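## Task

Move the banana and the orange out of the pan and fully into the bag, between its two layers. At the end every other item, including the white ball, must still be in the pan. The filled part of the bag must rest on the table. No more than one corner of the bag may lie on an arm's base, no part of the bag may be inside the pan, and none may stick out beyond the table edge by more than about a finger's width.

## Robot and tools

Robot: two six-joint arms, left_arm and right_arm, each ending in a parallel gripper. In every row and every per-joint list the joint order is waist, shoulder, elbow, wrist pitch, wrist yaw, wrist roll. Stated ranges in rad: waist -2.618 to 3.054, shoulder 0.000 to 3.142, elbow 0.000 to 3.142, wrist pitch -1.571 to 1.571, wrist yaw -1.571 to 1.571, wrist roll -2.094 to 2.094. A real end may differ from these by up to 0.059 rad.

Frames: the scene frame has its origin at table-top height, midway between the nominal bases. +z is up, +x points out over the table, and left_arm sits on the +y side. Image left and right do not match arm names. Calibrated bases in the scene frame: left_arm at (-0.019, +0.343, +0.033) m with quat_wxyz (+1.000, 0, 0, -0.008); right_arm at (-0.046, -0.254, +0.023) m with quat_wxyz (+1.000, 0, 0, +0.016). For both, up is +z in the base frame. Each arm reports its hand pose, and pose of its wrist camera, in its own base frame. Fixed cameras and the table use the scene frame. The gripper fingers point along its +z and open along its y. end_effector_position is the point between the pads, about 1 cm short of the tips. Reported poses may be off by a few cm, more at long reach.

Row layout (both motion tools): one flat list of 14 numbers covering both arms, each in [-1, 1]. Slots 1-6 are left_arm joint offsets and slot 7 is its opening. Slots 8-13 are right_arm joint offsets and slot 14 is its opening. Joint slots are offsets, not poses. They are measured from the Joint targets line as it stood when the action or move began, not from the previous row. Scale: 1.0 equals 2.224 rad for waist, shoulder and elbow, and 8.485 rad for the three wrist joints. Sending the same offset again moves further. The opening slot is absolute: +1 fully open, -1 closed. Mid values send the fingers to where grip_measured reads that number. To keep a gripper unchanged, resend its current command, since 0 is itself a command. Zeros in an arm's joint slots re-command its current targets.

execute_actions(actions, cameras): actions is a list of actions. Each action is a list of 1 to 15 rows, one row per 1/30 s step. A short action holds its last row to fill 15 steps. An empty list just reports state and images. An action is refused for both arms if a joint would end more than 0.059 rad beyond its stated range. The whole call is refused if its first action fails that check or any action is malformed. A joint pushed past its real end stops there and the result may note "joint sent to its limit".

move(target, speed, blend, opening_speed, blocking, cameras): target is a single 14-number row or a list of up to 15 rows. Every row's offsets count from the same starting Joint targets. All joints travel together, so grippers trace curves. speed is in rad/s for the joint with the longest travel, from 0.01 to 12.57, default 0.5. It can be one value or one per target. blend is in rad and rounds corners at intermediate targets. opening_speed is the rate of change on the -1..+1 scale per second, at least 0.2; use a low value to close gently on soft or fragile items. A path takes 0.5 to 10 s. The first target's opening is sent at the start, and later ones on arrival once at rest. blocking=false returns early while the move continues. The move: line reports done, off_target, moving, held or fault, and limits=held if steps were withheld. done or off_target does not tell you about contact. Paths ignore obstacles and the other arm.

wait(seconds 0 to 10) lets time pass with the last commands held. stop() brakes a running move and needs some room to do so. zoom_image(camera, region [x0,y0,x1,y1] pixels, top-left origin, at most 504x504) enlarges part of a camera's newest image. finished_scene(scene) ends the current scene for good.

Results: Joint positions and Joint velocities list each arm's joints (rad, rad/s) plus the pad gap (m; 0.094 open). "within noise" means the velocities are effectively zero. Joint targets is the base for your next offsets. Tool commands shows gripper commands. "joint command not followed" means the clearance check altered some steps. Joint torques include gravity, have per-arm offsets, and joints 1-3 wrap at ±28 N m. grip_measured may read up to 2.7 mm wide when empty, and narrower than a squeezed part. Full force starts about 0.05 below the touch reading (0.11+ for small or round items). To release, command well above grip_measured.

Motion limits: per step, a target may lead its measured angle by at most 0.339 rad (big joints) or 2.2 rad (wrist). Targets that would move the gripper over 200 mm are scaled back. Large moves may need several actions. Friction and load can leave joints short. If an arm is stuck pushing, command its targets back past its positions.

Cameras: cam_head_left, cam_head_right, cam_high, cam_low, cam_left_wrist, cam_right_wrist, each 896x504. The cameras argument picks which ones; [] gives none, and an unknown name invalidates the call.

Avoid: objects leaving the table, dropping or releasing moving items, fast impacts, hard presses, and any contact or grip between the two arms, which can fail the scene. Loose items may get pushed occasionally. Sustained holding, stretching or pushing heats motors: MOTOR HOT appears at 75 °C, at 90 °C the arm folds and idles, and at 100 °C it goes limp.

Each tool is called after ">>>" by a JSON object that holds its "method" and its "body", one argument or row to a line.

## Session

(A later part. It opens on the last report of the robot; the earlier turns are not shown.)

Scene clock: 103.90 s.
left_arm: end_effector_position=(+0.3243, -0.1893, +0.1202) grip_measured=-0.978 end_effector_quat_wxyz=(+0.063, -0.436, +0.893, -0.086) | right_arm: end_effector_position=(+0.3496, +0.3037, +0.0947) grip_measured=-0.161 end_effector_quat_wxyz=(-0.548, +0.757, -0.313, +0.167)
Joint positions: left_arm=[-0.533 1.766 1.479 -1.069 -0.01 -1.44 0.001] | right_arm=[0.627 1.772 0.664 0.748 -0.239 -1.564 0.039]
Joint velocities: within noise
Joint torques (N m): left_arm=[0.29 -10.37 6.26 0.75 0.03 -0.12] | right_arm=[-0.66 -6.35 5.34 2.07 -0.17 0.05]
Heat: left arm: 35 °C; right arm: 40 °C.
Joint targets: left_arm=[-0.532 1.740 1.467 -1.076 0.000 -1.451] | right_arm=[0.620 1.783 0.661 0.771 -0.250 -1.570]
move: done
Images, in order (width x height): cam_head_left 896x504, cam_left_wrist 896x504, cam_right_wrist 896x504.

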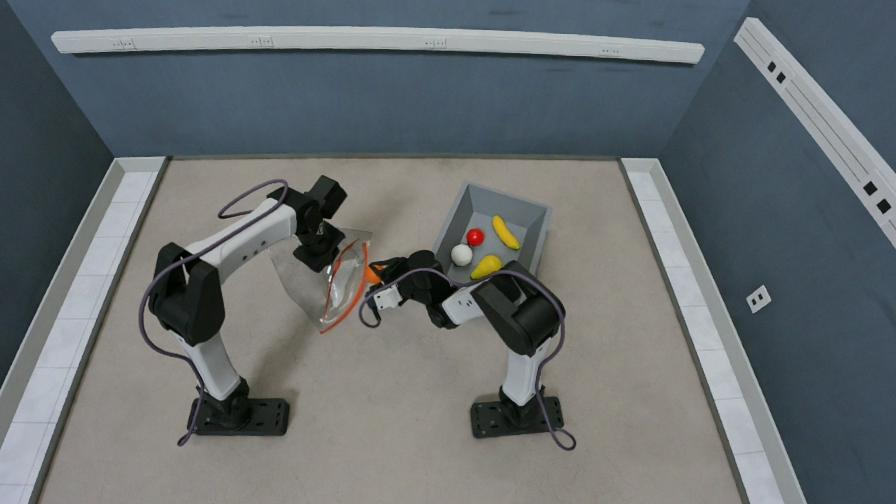

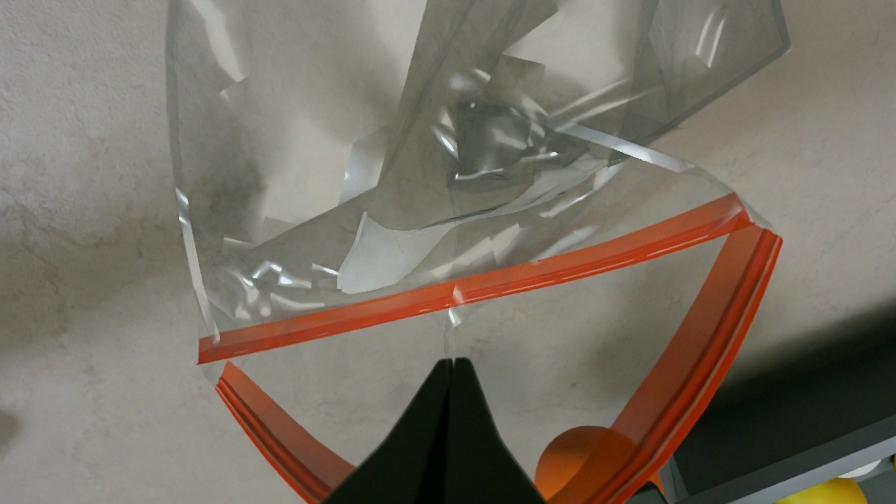

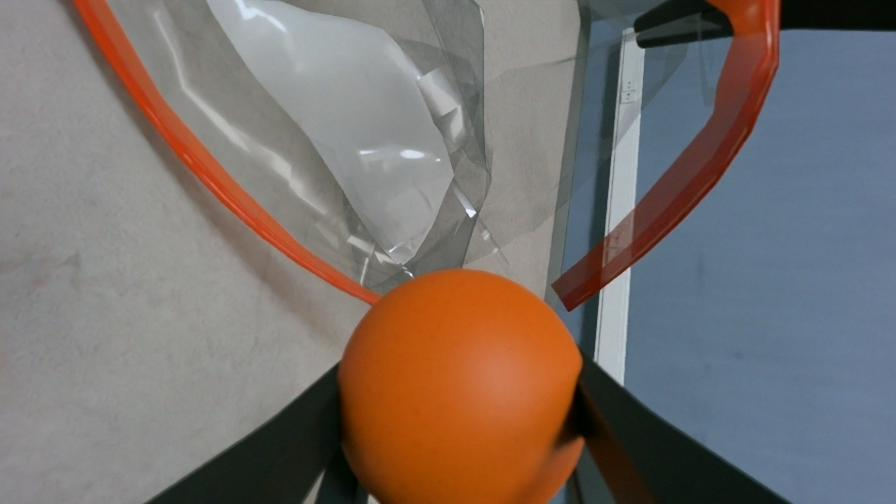

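>>> {"method": "move", "body": {
  "target": [
    [0,0,0,0,0,0,-1,0.045,0.1803,0.263,-0.0216,0,0,-0.35],
    [0,0,0,0,0,0,-1,0.045,0.2648,0.2527,0.0034,0,0,-0.35]
  ],
  "speed": 0.2,
  "cameras": []
}}

>>> {"method": "move", "body": {
  "target": [0,0,0,0,0,0,-1,0.0045,0.0396,0.0967,-0.0153,0,0,-0.35],
  "speed": 0.15,
  "cameras": ["cam_left_wrist","cam_right_wrist","cam_low","cam_head_left"]
}}

>>> {"method": "zoom_image", "body": {
  "camera": "cam_low",
  "region": [380, 230, 560, 390]
}}

Scene clock: 108.73 s.
left_arm: end_effector_position=(+0.3244, -0.1890, +0.1202) grip_measured=-0.978 end_effector_quat_wxyz=(+0.063, -0.437, +0.893, -0.086) | right_arm: end_effector_position=(+0.4188, +0.4160, +0.0175) grip_measured=-0.161 end_effector_quat_wxyz=(-0.555, +0.771, -0.279, +0.143)
Joint positions: left_arm=[-0.532 1.766 1.479 -1.069 -0.011 -1.44 0.001] | right_arm=[0.712 2.356 1.216 0.778 -0.243 -1.567 0.039]
Joint velocities: within noise
Joint torques (N m): left_arm=[0.27 -10.35 6.28 0.74 0.04 -0.12] | right_arm=[0.84 -10.28 6.04 2.09 -0.17 0.08]
Heat: left arm: 35 °C; right arm: 40 °C.
Joint targets: left_arm=[-0.532 1.740 1.467 -1.076 0.000 -1.451] | right_arm=[0.720 2.372 1.223 0.800 -0.250 -1.571]
move: done
No camera images: "cameras" was empty.

Scene clock: 110.67 s.
left_arm: end_effector_position=(+0.3244, -0.1890, +0.1202) grip_measured=-0.978 end_effector_quat_wxyz=(+0.063, -0.437, +0.893, -0.086) | right_arm: end_effector_position=(+0.4412, +0.4441, +0.0183) grip_measured=-0.162 end_effector_quat_wxyz=(-0.555, +0.773, -0.275, +0.140)
Joint positions: left_arm=[-0.532 1.766 1.479 -1.069 -0.011 -1.44 0.001] | right_arm=[0.723 2.443 1.412 0.667 -0.243 -1.567 0.039]
Joint velocities: within noise
Joint torques (N m): left_arm=[0.28 -10.33 6.31 0.75 0.03 -0.13] | right_arm=[0.72 -11.1 8.32 1.89 -0.17 0.08]
Heat: left arm: 35 °C; right arm: 40 °C.
Joint targets: left_arm=[-0.532 1.740 1.467 -1.076 0.000 -1.451] | right_arm=[0.730 2.460 1.438 0.670 -0.250 -1.571]
move: done
Images, in order (width x height): cam_head_left 896x504, cam_low 896x504, cam_left_wrist 896x504, cam_right_wrist 896x504.

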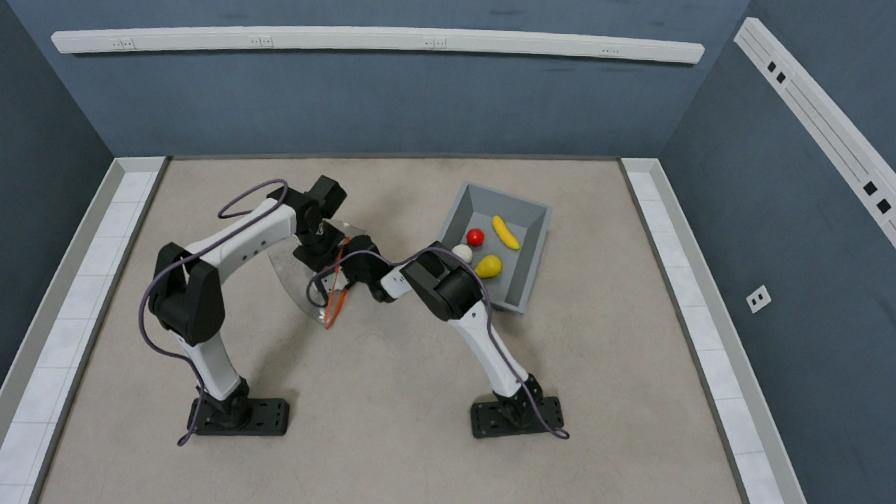

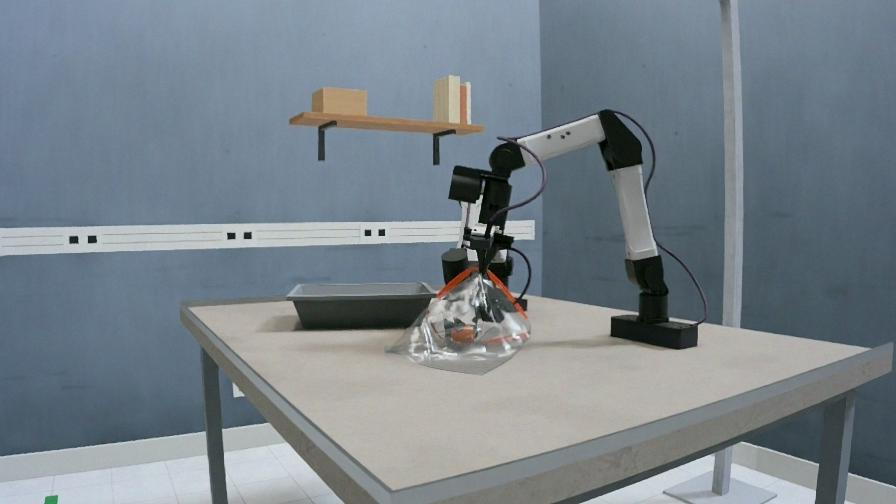

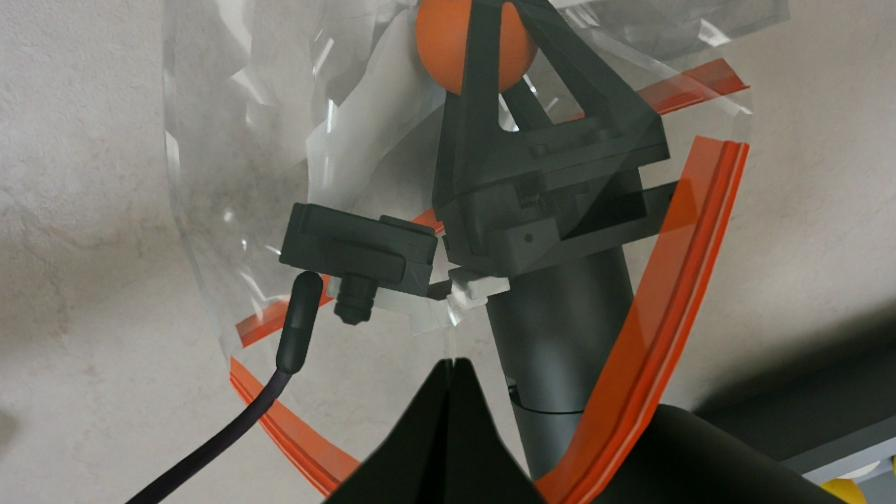

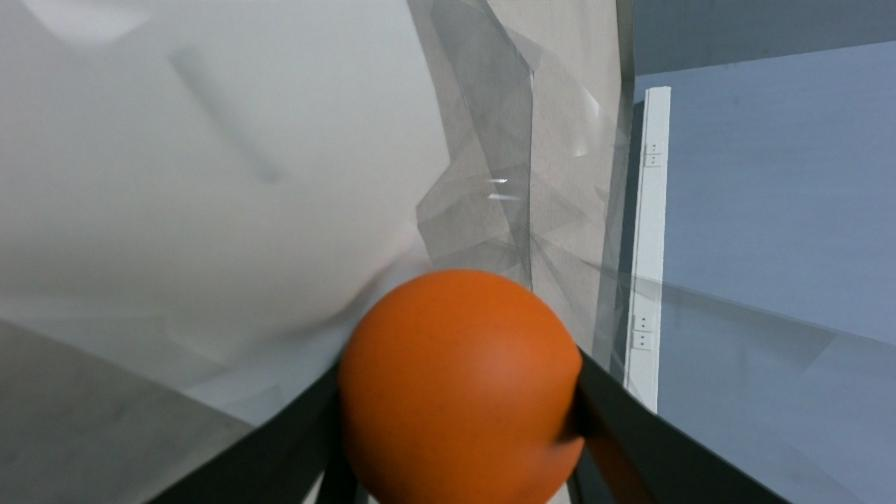

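Scaled by 2.800 from the camera's 896x504 image, which has a finer 1280x720 frame.

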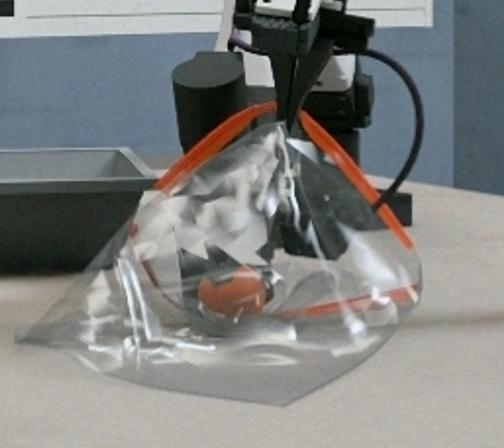

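>>> {"method": "execute_actions", "body": {
  "actions": [],
  "cameras": ["cam_head_left","cam_low","cam_left_wrist","cam_right_wrist"]
}}

Scene clock: 123.70 s.
left_arm: end_effector_position=(+0.3244, -0.1890, +0.1202) grip_measured=-0.978 end_effector_quat_wxyz=(+0.063, -0.437, +0.893, -0.086) | right_arm: end_effector_position=(+0.4411, +0.4441, +0.0179) grip_measured=-0.162 end_effector_quat_wxyz=(-0.554, +0.773, -0.275, +0.140)
Joint positions: left_arm=[-0.532 1.766 1.479 -1.069 -0.011 -1.44 0.001] | right_arm=[0.723 2.443 1.412 0.665 -0.243 -1.567 0.039]
Joint velocities: within noise
Joint torques (N m): left_arm=[0.24 -10.36 6.26 0.75 0.03 -0.12] | right_arm=[0.75 -11.11 8.35 1.9 -0.17 0.08]
Heat: left arm: 36 °C; right arm: 42 °C.
Joint targets: left_arm=[-0.532 1.740 1.467 -1.076 0.000 -1.451] | right_arm=[0.730 2.460 1.438 0.670 -0.250 -1.571]
Tool commands: left_gripper/opening=-1.0 right_gripper/opening=-0.35
Images, in order (width x height): cam_head_left 896x504, cam_low 896x504, cam_left_wrist 896x504, cam_right_wrist 896x504.

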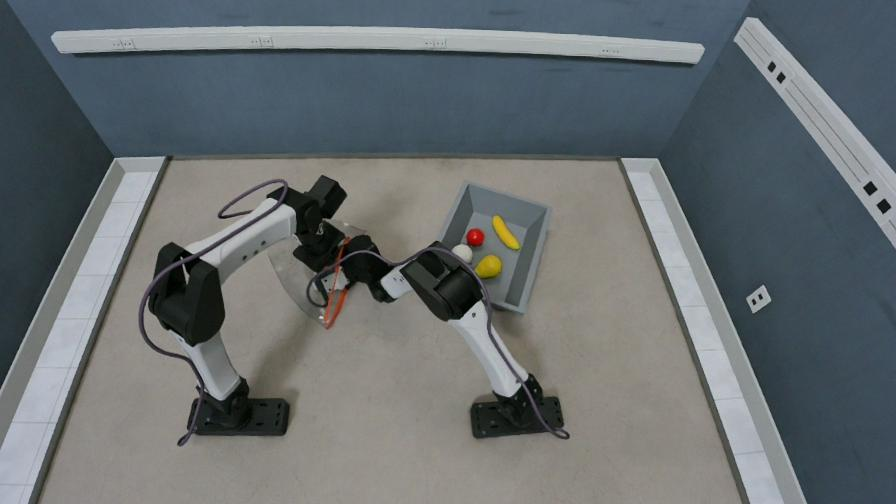

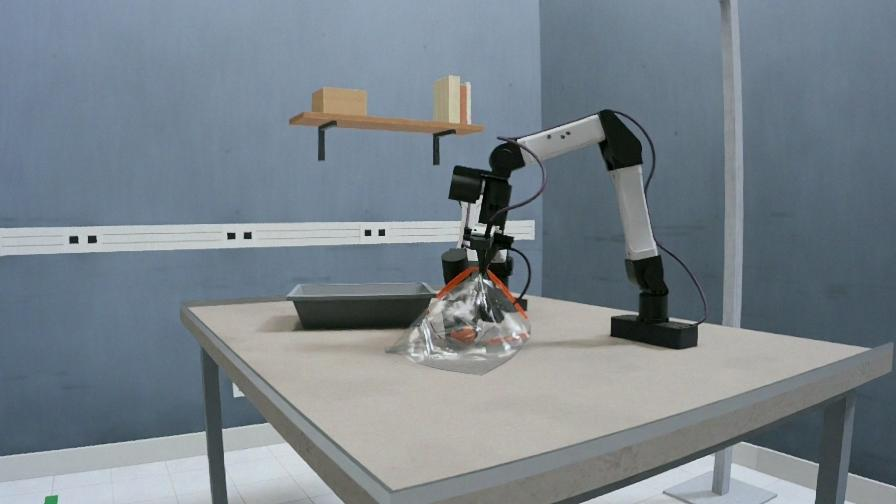

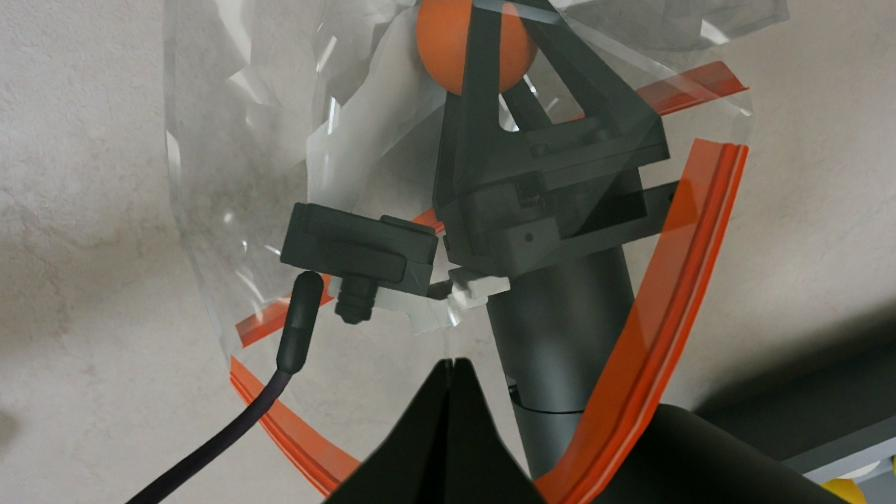

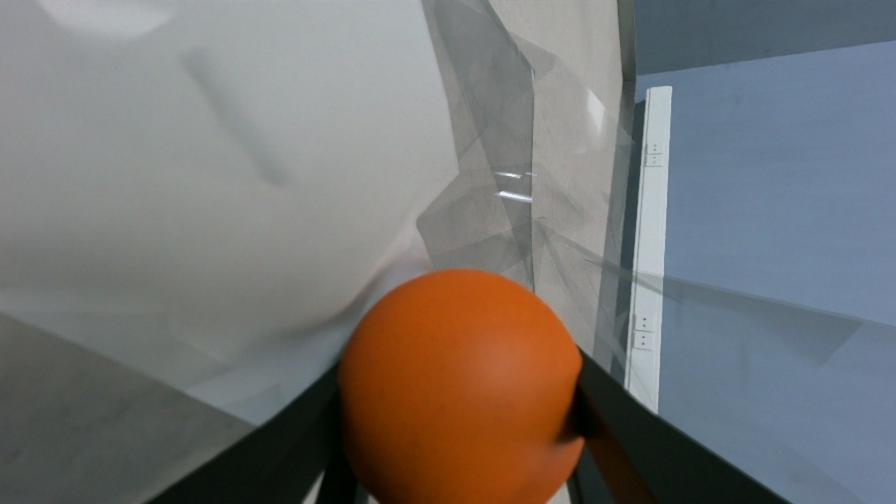

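>>> {"method": "move", "body": {
  "target": [
    [0,0,0,0,0,0,-1,0,0.01,0,0.003,0,0,-0.35],
    [0,0,0,0,0,0,-1,0,0.01,0,0.003,0,0,0.15]
  ],
  "opening_speed": 0.3,
  "speed": 0.2,
  "cameras": ["cam_left_wrist","cam_right_wrist"]
}}

>>> {"method": "move", "body": {
  "target": [
    [0,0,0,0,0,0,-1,-0.0324,-0.14,-0.16,0.0,0,0,0.15],
    [0,0,0,0,0,0,-1,-0.065,-0.225,-0.365,0.0377,0,0,0.15]
  ],
  "speed": 0.2,
  "cameras": ["cam_left_wrist","cam_right_wrist","cam_low","cam_head_left"]
}}

Scene clock: 126.63 s.
left_arm: end_effector_position=(+0.3244, -0.1890, +0.1202) grip_measured=-0.978 end_effector_quat_wxyz=(+0.063, -0.437, +0.893, -0.086) | right_arm: end_effector_position=(+0.4439, +0.4467, +0.0201) grip_measured=+0.148 end_effector_quat_wxyz=(-0.566, +0.765, -0.270, +0.146)
Joint positions: left_arm=[-0.532 1.766 1.479 -1.069 -0.011 -1.44 0.001] | right_arm=[0.723 2.461 1.42 0.708 -0.244 -1.567 0.054]
Joint velocities: within noise
Joint torques (N m): left_arm=[0.24 -10.4 6.31 0.75 0.03 -0.12] | right_arm=[0.75 -10.77 7.58 1.74 -0.16 0.08]
Heat: left arm: 36 °C; right arm: 43 °C.
Joint targets: left_arm=[-0.532 1.740 1.467 -1.076 0.000 -1.451] | right_arm=[0.730 2.482 1.438 0.695 -0.250 -1.571]
move: done
Images, in order (width x height): cam_left_wrist 896x504, cam_right_wrist 896x504.

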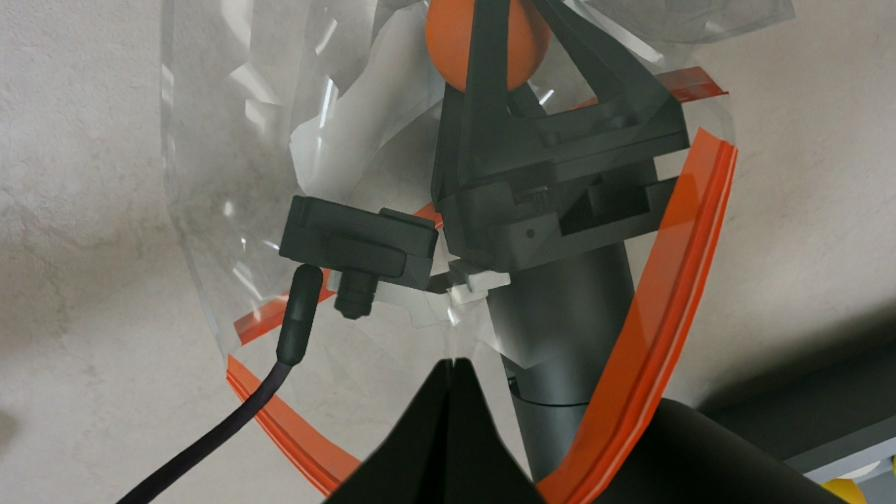

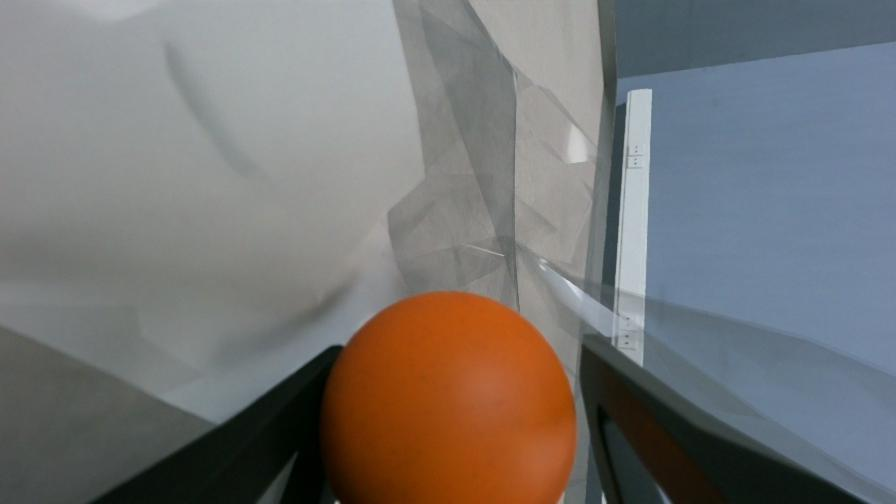

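Scene clock: 131.33 s.
left_arm: end_effector_position=(+0.3244, -0.1890, +0.1202) grip_measured=-0.978 end_effector_quat_wxyz=(+0.063, -0.437, +0.893, -0.086) | right_arm: end_effector_position=(+0.3577, +0.2912, +0.0267) grip_measured=+0.149 end_effector_quat_wxyz=(-0.533, +0.761, -0.330, +0.167)
Joint positions: left_arm=[-0.532 1.766 1.479 -1.069 -0.011 -1.44 0.001] | right_arm=[0.593 2.023 0.629 0.994 -0.245 -1.567 0.054]
Joint velocities: within noise
Joint torques (N m): left_arm=[0.24 -10.33 6.31 0.75 0.02 -0.12] | right_arm=[-0.66 -11.66 3.86 2.08 -0.15 0.07]
Heat: left arm: 36 °C; right arm: 44 °C.
Joint targets: left_arm=[-0.532 1.740 1.467 -1.076 0.000 -1.451] | right_arm=[0.585 1.982 0.626 1.015 -0.250 -1.570]
move: off_target (right_arm); right_arm: the shoulder is farthest, 0.042 rad from its target
Images, in order (width x height): cam_head_left 896x504, cam_low 896x504, cam_left_wrist 896x504, cam_right_wrist 896x504.

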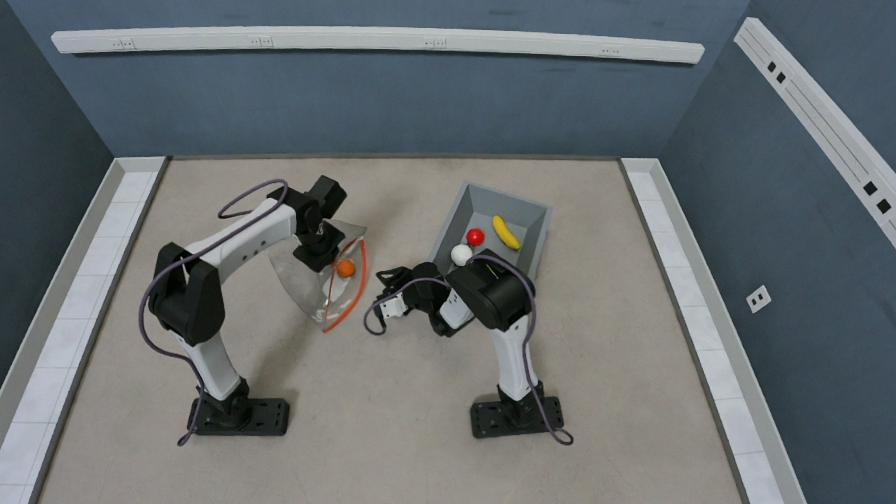

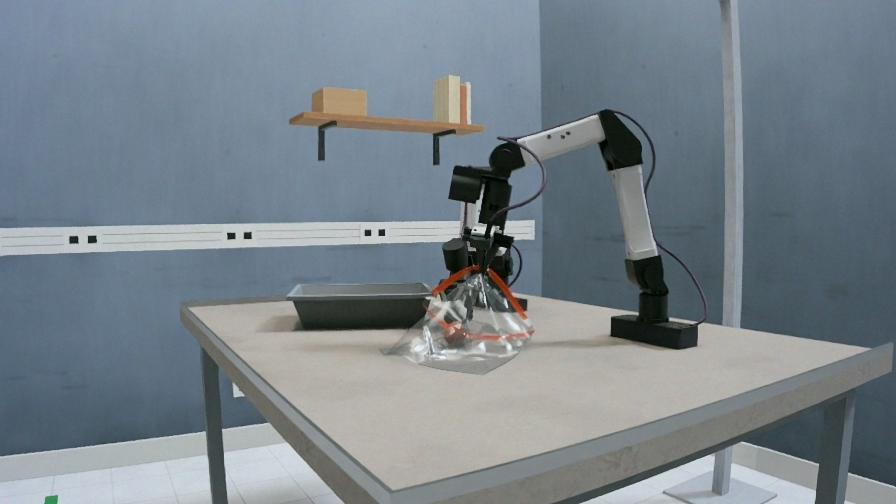

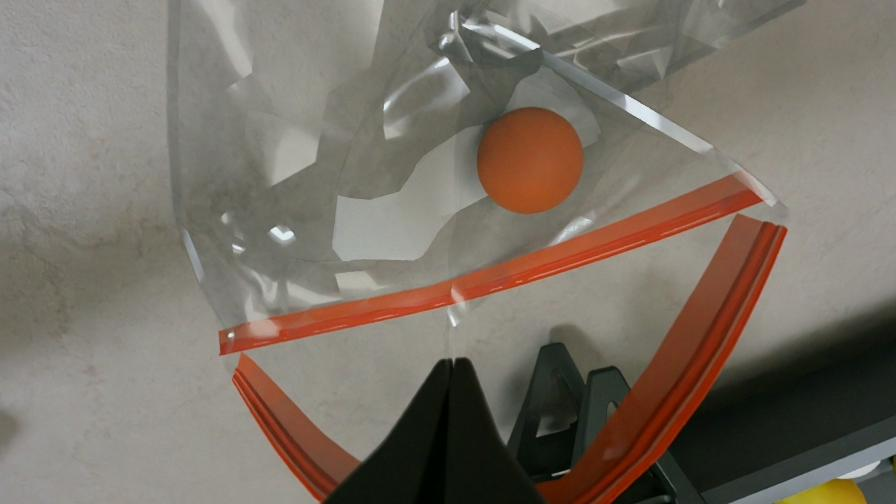

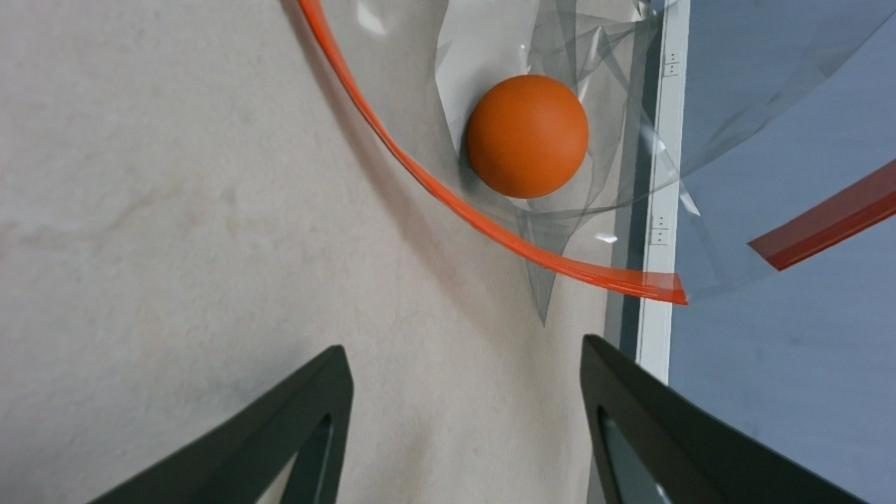

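>>> {"method": "move", "body": {
  "target": [
    [0,0,0,0,0,0,-1,-0.038,-0.217,-0.0567,-0.084,0.01,0.06,0.15],
    [0,0,0,0,0,0,-1,-0.2,-0.435,0.059,-0.16,0.0295,0.185,0.3],
    [0,0,0,0,0,0,-1,-0.2271,-0.0414,0.5162,-0.2356,0.0295,0.185,0.4]
  ],
  "speed": [0.5,0.9,0.9],
  "blend": 0.1,
  "opening_speed": 0.4,
  "cameras": ["cam_head_left","cam_left_wrist","cam_right_wrist"]
}}

Scene clock: 138.40 s.
left_arm: end_effector_position=(+0.3244, -0.1890, +0.1202) grip_measured=-0.978 end_effector_quat_wxyz=(+0.063, -0.437, +0.893, -0.086) | right_arm: end_effector_position=(+0.4569, +0.0410, +0.1693) grip_measured=+0.399 end_effector_quat_wxyz=(+0.223, -0.047, +0.974, +0.013)
Joint positions: left_arm=[-0.532 1.766 1.479 -1.069 -0.011 -1.44 0.001] | right_arm=[0.086 1.882 1.745 -0.984 -0.009 -0.008 0.066]
Joint velocities: within noise
Joint torques (N m): left_arm=[0.25 -10.32 6.34 0.75 0.03 -0.12] | right_arm=[-0.57 -8.77 9.61 1.1 0.06 0.12]
Heat: left arm: 36 °C; right arm: 43 °C.
Joint targets: left_arm=[-0.532 1.740 1.467 -1.076 0.000 -1.451] | right_arm=[0.080 1.890 1.774 -0.984 0.000 -0.001]
move: done; blend cut to 0 rad at target 2
Images, in order (width x height): cam_head_left 896x504, cam_left_wrist 896x504, cam_right_wrist 896x504.

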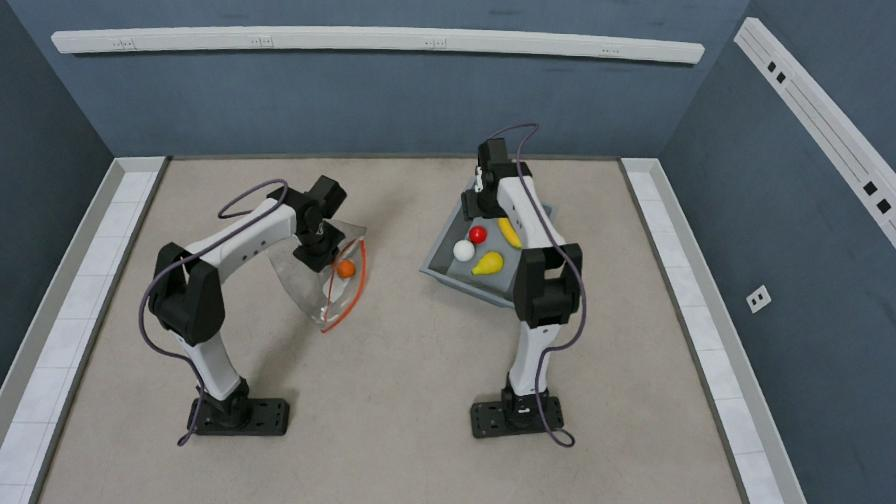

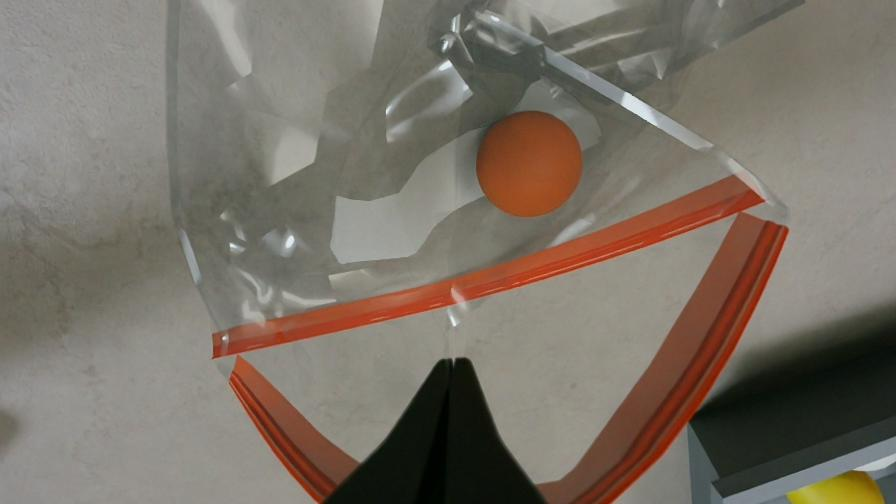

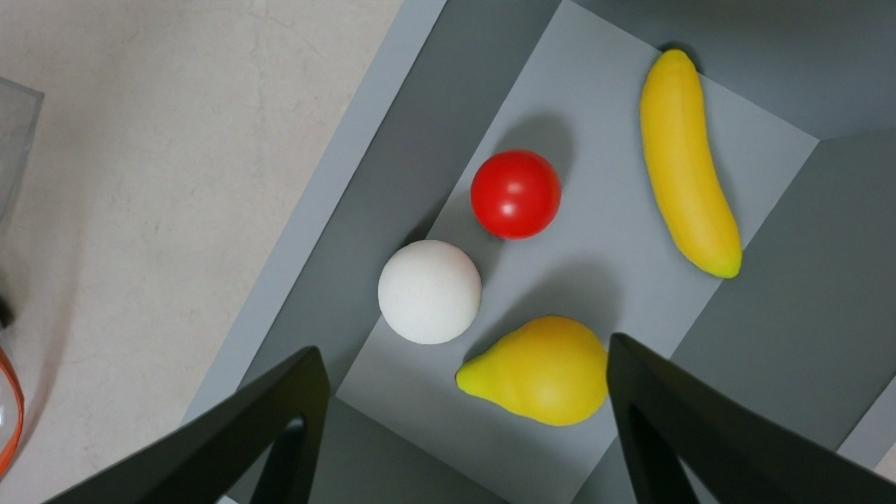

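>>> {"method": "move", "body": {
  "target": [0,0,0,0,0,0,-1,-0.107,0.3267,0.438,-0.0528,0,-0.0566,0.4],
  "speed": 0.5,
  "cameras": ["cam_head_left","cam_head_right","cam_right_wrist"]
}}

Scene clock: 141.87 s.
left_arm: end_effector_position=(+0.3244, -0.1890, +0.1202) grip_measured=-0.978 end_effector_quat_wxyz=(+0.063, -0.437, +0.893, -0.086) | right_arm: end_effector_position=(+0.5398, -0.0834, +0.0997) grip_measured=+0.399 end_effector_quat_wxyz=(+0.125, -0.157, +0.979, -0.037)
Joint positions: left_arm=[-0.532 1.766 1.479 -1.069 -0.011 -1.44 0.001] | right_arm=[-0.156 2.604 2.722 -1.429 -0.007 -0.473 0.066]
Joint velocities: within noise
Joint torques (N m): left_arm=[0.25 -10.36 6.28 0.74 0.03 -0.13] | right_arm=[-0.34 -12.6 8.69 0.75 0.02 -0.05]
Heat: left arm: 36 °C; right arm: 43 °C.
Joint targets: left_arm=[-0.532 1.740 1.467 -1.076 0.000 -1.451] | right_arm=[-0.158 2.616 2.748 -1.432 0.000 -0.481]
move: done
Images, in order (width x height): cam_head_left 896x504, cam_head_right 896x504, cam_right_wrist 896x504.

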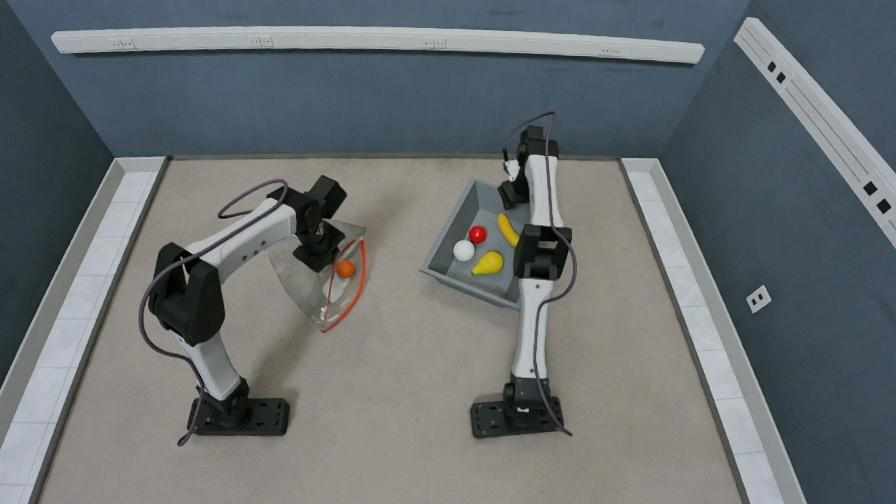

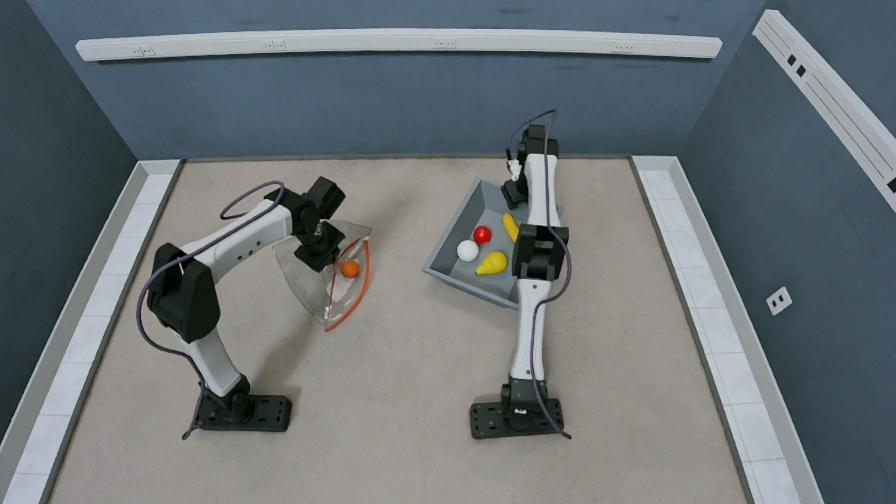

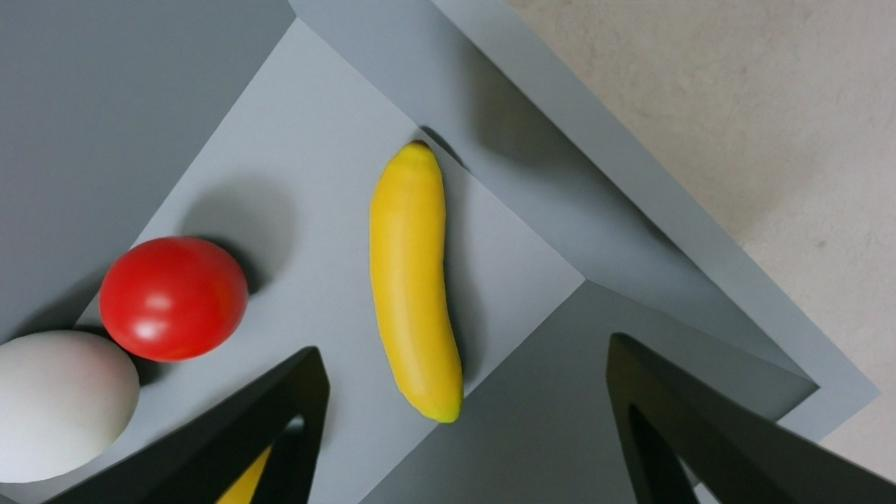

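>>> {"method": "move", "body": {
  "target": [0,0,0,0,0,0,-1,0.0112,-0.1007,-0.2765,0.0461,0,0,0.4],
  "speed": 0.35,
  "cameras": ["cam_right_wrist"]
}}

Scene clock: 144.77 s.
left_arm: end_effector_position=(+0.3244, -0.1890, +0.1202) grip_measured=-0.978 end_effector_quat_wxyz=(+0.063, -0.437, +0.893, -0.086) | right_arm: end_effector_position=(+0.5188, -0.0716, +0.0190) grip_measured=+0.399 end_effector_quat_wxyz=(+0.094, -0.166, +0.981, -0.026)
Joint positions: left_arm=[-0.532 1.766 1.479 -1.069 -0.011 -1.44 0.001] | right_arm=[-0.14 2.457 2.137 -1.055 -0.007 -0.474 0.066]
Joint velocities: within noise
Joint torques (N m): left_arm=[0.27 -10.33 6.3 0.76 0.04 -0.13] | right_arm=[0.66 -18.91 6.12 0.85 0.02 -0.02]
Heat: left arm: 36 °C; right arm: 45 °C.
Joint targets: left_arm=[-0.532 1.740 1.467 -1.076 0.000 -1.451] | right_arm=[-0.133 2.392 2.133 -1.041 0.000 -0.481]
move: off_target (right_arm); right_arm: the shoulder is farthest, 0.065 rad from its target
Images, in order (width x height): cam_right_wrist 896x504.

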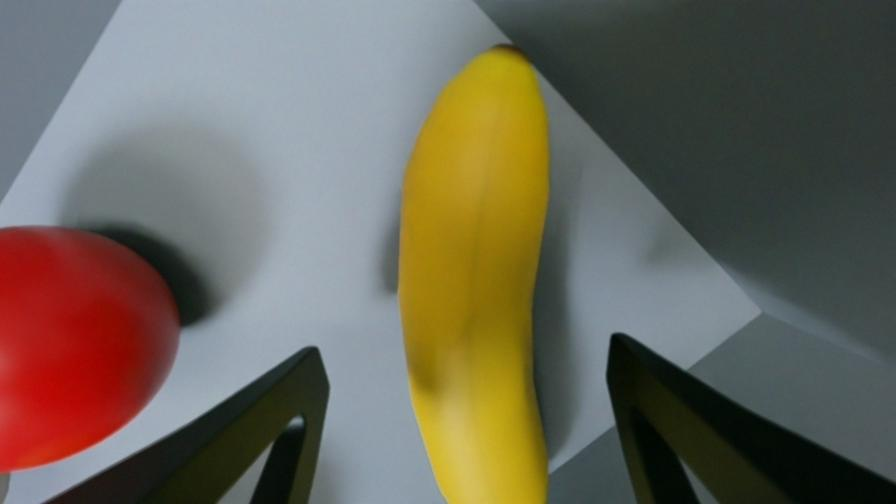

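>>> {"method": "move", "body": {
  "target": [0,0,0,0,0,0,-1,0.0036,0.036,0.0432,-0.0019,0,0,0.4],
  "speed": 0.2,
  "cameras": ["cam_right_wrist"]
}}

Scene clock: 146.10 s.
left_arm: end_effector_position=(+0.3244, -0.1890, +0.1202) grip_measured=-0.978 end_effector_quat_wxyz=(+0.063, -0.437, +0.893, -0.086) | right_arm: end_effector_position=(+0.5359, -0.0713, +0.0397) grip_measured=+0.399 end_effector_quat_wxyz=(+0.126, -0.168, +0.977, -0.036)
Joint positions: left_arm=[-0.532 1.766 1.479 -1.069 -0.011 -1.44 0.001] | right_arm=[-0.135 2.457 2.204 -1.055 -0.007 -0.474 0.066]
Joint velocities: within noise
Joint torques (N m): left_arm=[0.24 -10.35 6.32 0.75 0.03 -0.12] | right_arm=[0.96 -11.95 9.05 0.77 0.02 -0.03]
Heat: left arm: 37 °C; right arm: 46 °C.
Joint targets: left_arm=[-0.532 1.740 1.467 -1.076 0.000 -1.451] | right_arm=[-0.125 2.472 2.230 -1.057 0.000 -0.481]
move: done
Images, in order (width x height): cam_right_wrist 896x504.

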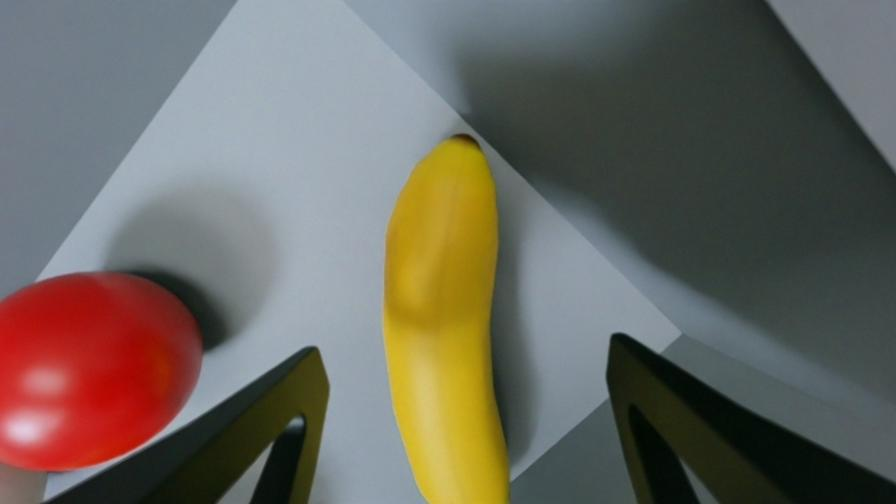

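>>> {"method": "move", "body": {
  "target": [0,0,0,0,0,0,-1,0.0054,-0.0198,-0.045,0.0065,0,0,0.4],
  "speed": 0.2,
  "cameras": ["cam_right_wrist"]
}}

Scene clock: 147.43 s.
left_arm: end_effector_position=(+0.3244, -0.1890, +0.1202) grip_measured=-0.978 end_effector_quat_wxyz=(+0.063, -0.437, +0.893, -0.086) | right_arm: end_effector_position=(+0.5281, -0.0619, +0.0194) grip_measured=+0.399 end_effector_quat_wxyz=(+0.110, -0.176, +0.978, -0.030)
Joint positions: left_arm=[-0.532 1.766 1.479 -1.069 -0.011 -1.44 0.001] | right_arm=[-0.119 2.457 2.132 -1.016 -0.007 -0.474 0.066]
Joint velocities: within noise
Joint torques (N m): left_arm=[0.27 -10.36 6.28 0.75 0.03 -0.13] | right_arm=[0.61 -15.76 6.32 0.93 0.01 -0.02]
Heat: left arm: 37 °C; right arm: 47 °C.
Joint targets: left_arm=[-0.532 1.740 1.467 -1.076 0.000 -1.451] | right_arm=[-0.113 2.428 2.129 -1.002 0.000 -0.481]
move: done
Images, in order (width x height): cam_right_wrist 896x504.

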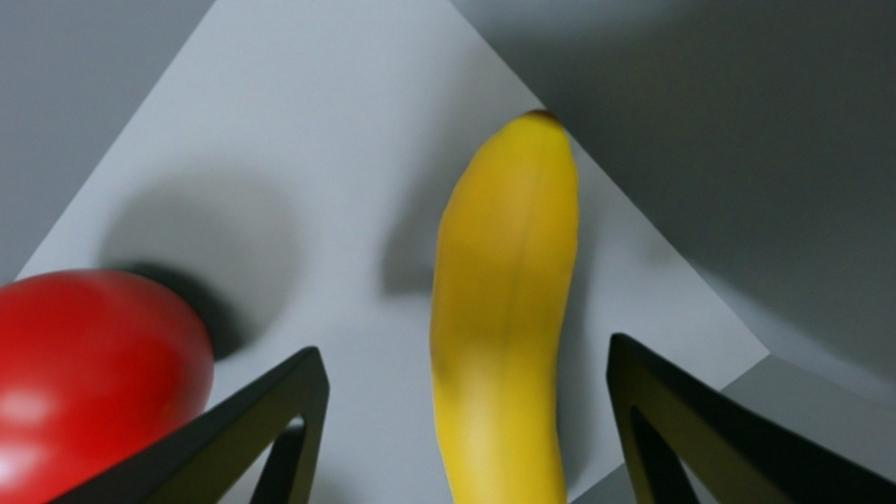

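>>> {"method": "move", "body": {
  "target": [
    [0,0,0,0,0,0,-1,-0.0085,0,-0.031,0.0082,0,0,0.4],
    [0,0,0,0,0,0,-1,-0.0085,0,-0.031,0.0082,0,0,-0.6]
  ],
  "speed": 0.2,
  "opening_speed": 0.4,
  "cameras": ["cam_right_wrist"]
}}

Scene clock: 151.50 s.
left_arm: end_effector_position=(+0.3244, -0.1890, +0.1202) grip_measured=-0.978 end_effector_quat_wxyz=(+0.063, -0.437, +0.893, -0.086) | right_arm: end_effector_position=(+0.5263, -0.0653, +0.0024) grip_measured=-0.445 end_effector_quat_wxyz=(+0.111, -0.172, +0.978, -0.031)
Joint positions: left_arm=[-0.532 1.766 1.479 -1.069 -0.011 -1.44 0.001] | right_arm=[-0.126 2.457 2.063 -0.945 -0.007 -0.474 0.026]
Joint velocities: within noise
Joint torques (N m): left_arm=[0.28 -10.33 6.31 0.75 0.03 -0.13] | right_arm=[-0.55 -15.73 6.22 0.85 0.01 -0.02]
Heat: left arm: 37 °C; right arm: 49 °C.
Joint targets: left_arm=[-0.532 1.740 1.467 -1.076 0.000 -1.451] | right_arm=[-0.132 2.428 2.061 -0.932 0.000 -0.481]
move: done
Images, in order (width x height): cam_right_wrist 896x504.

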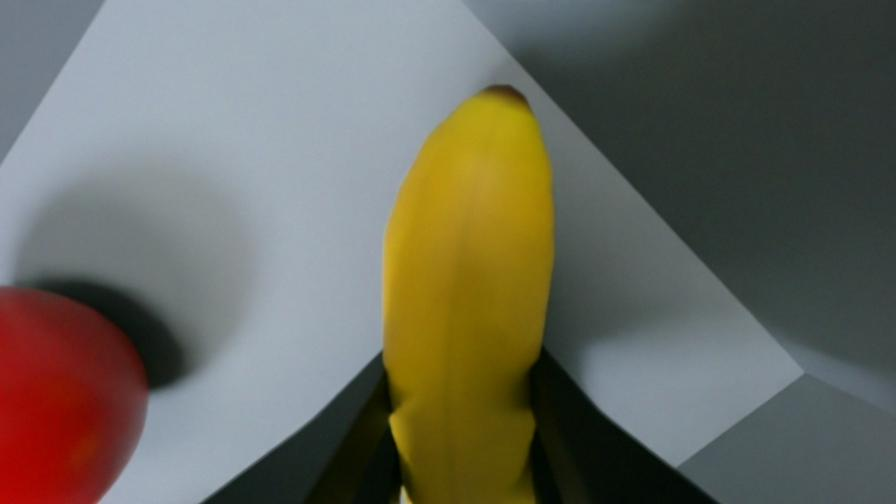

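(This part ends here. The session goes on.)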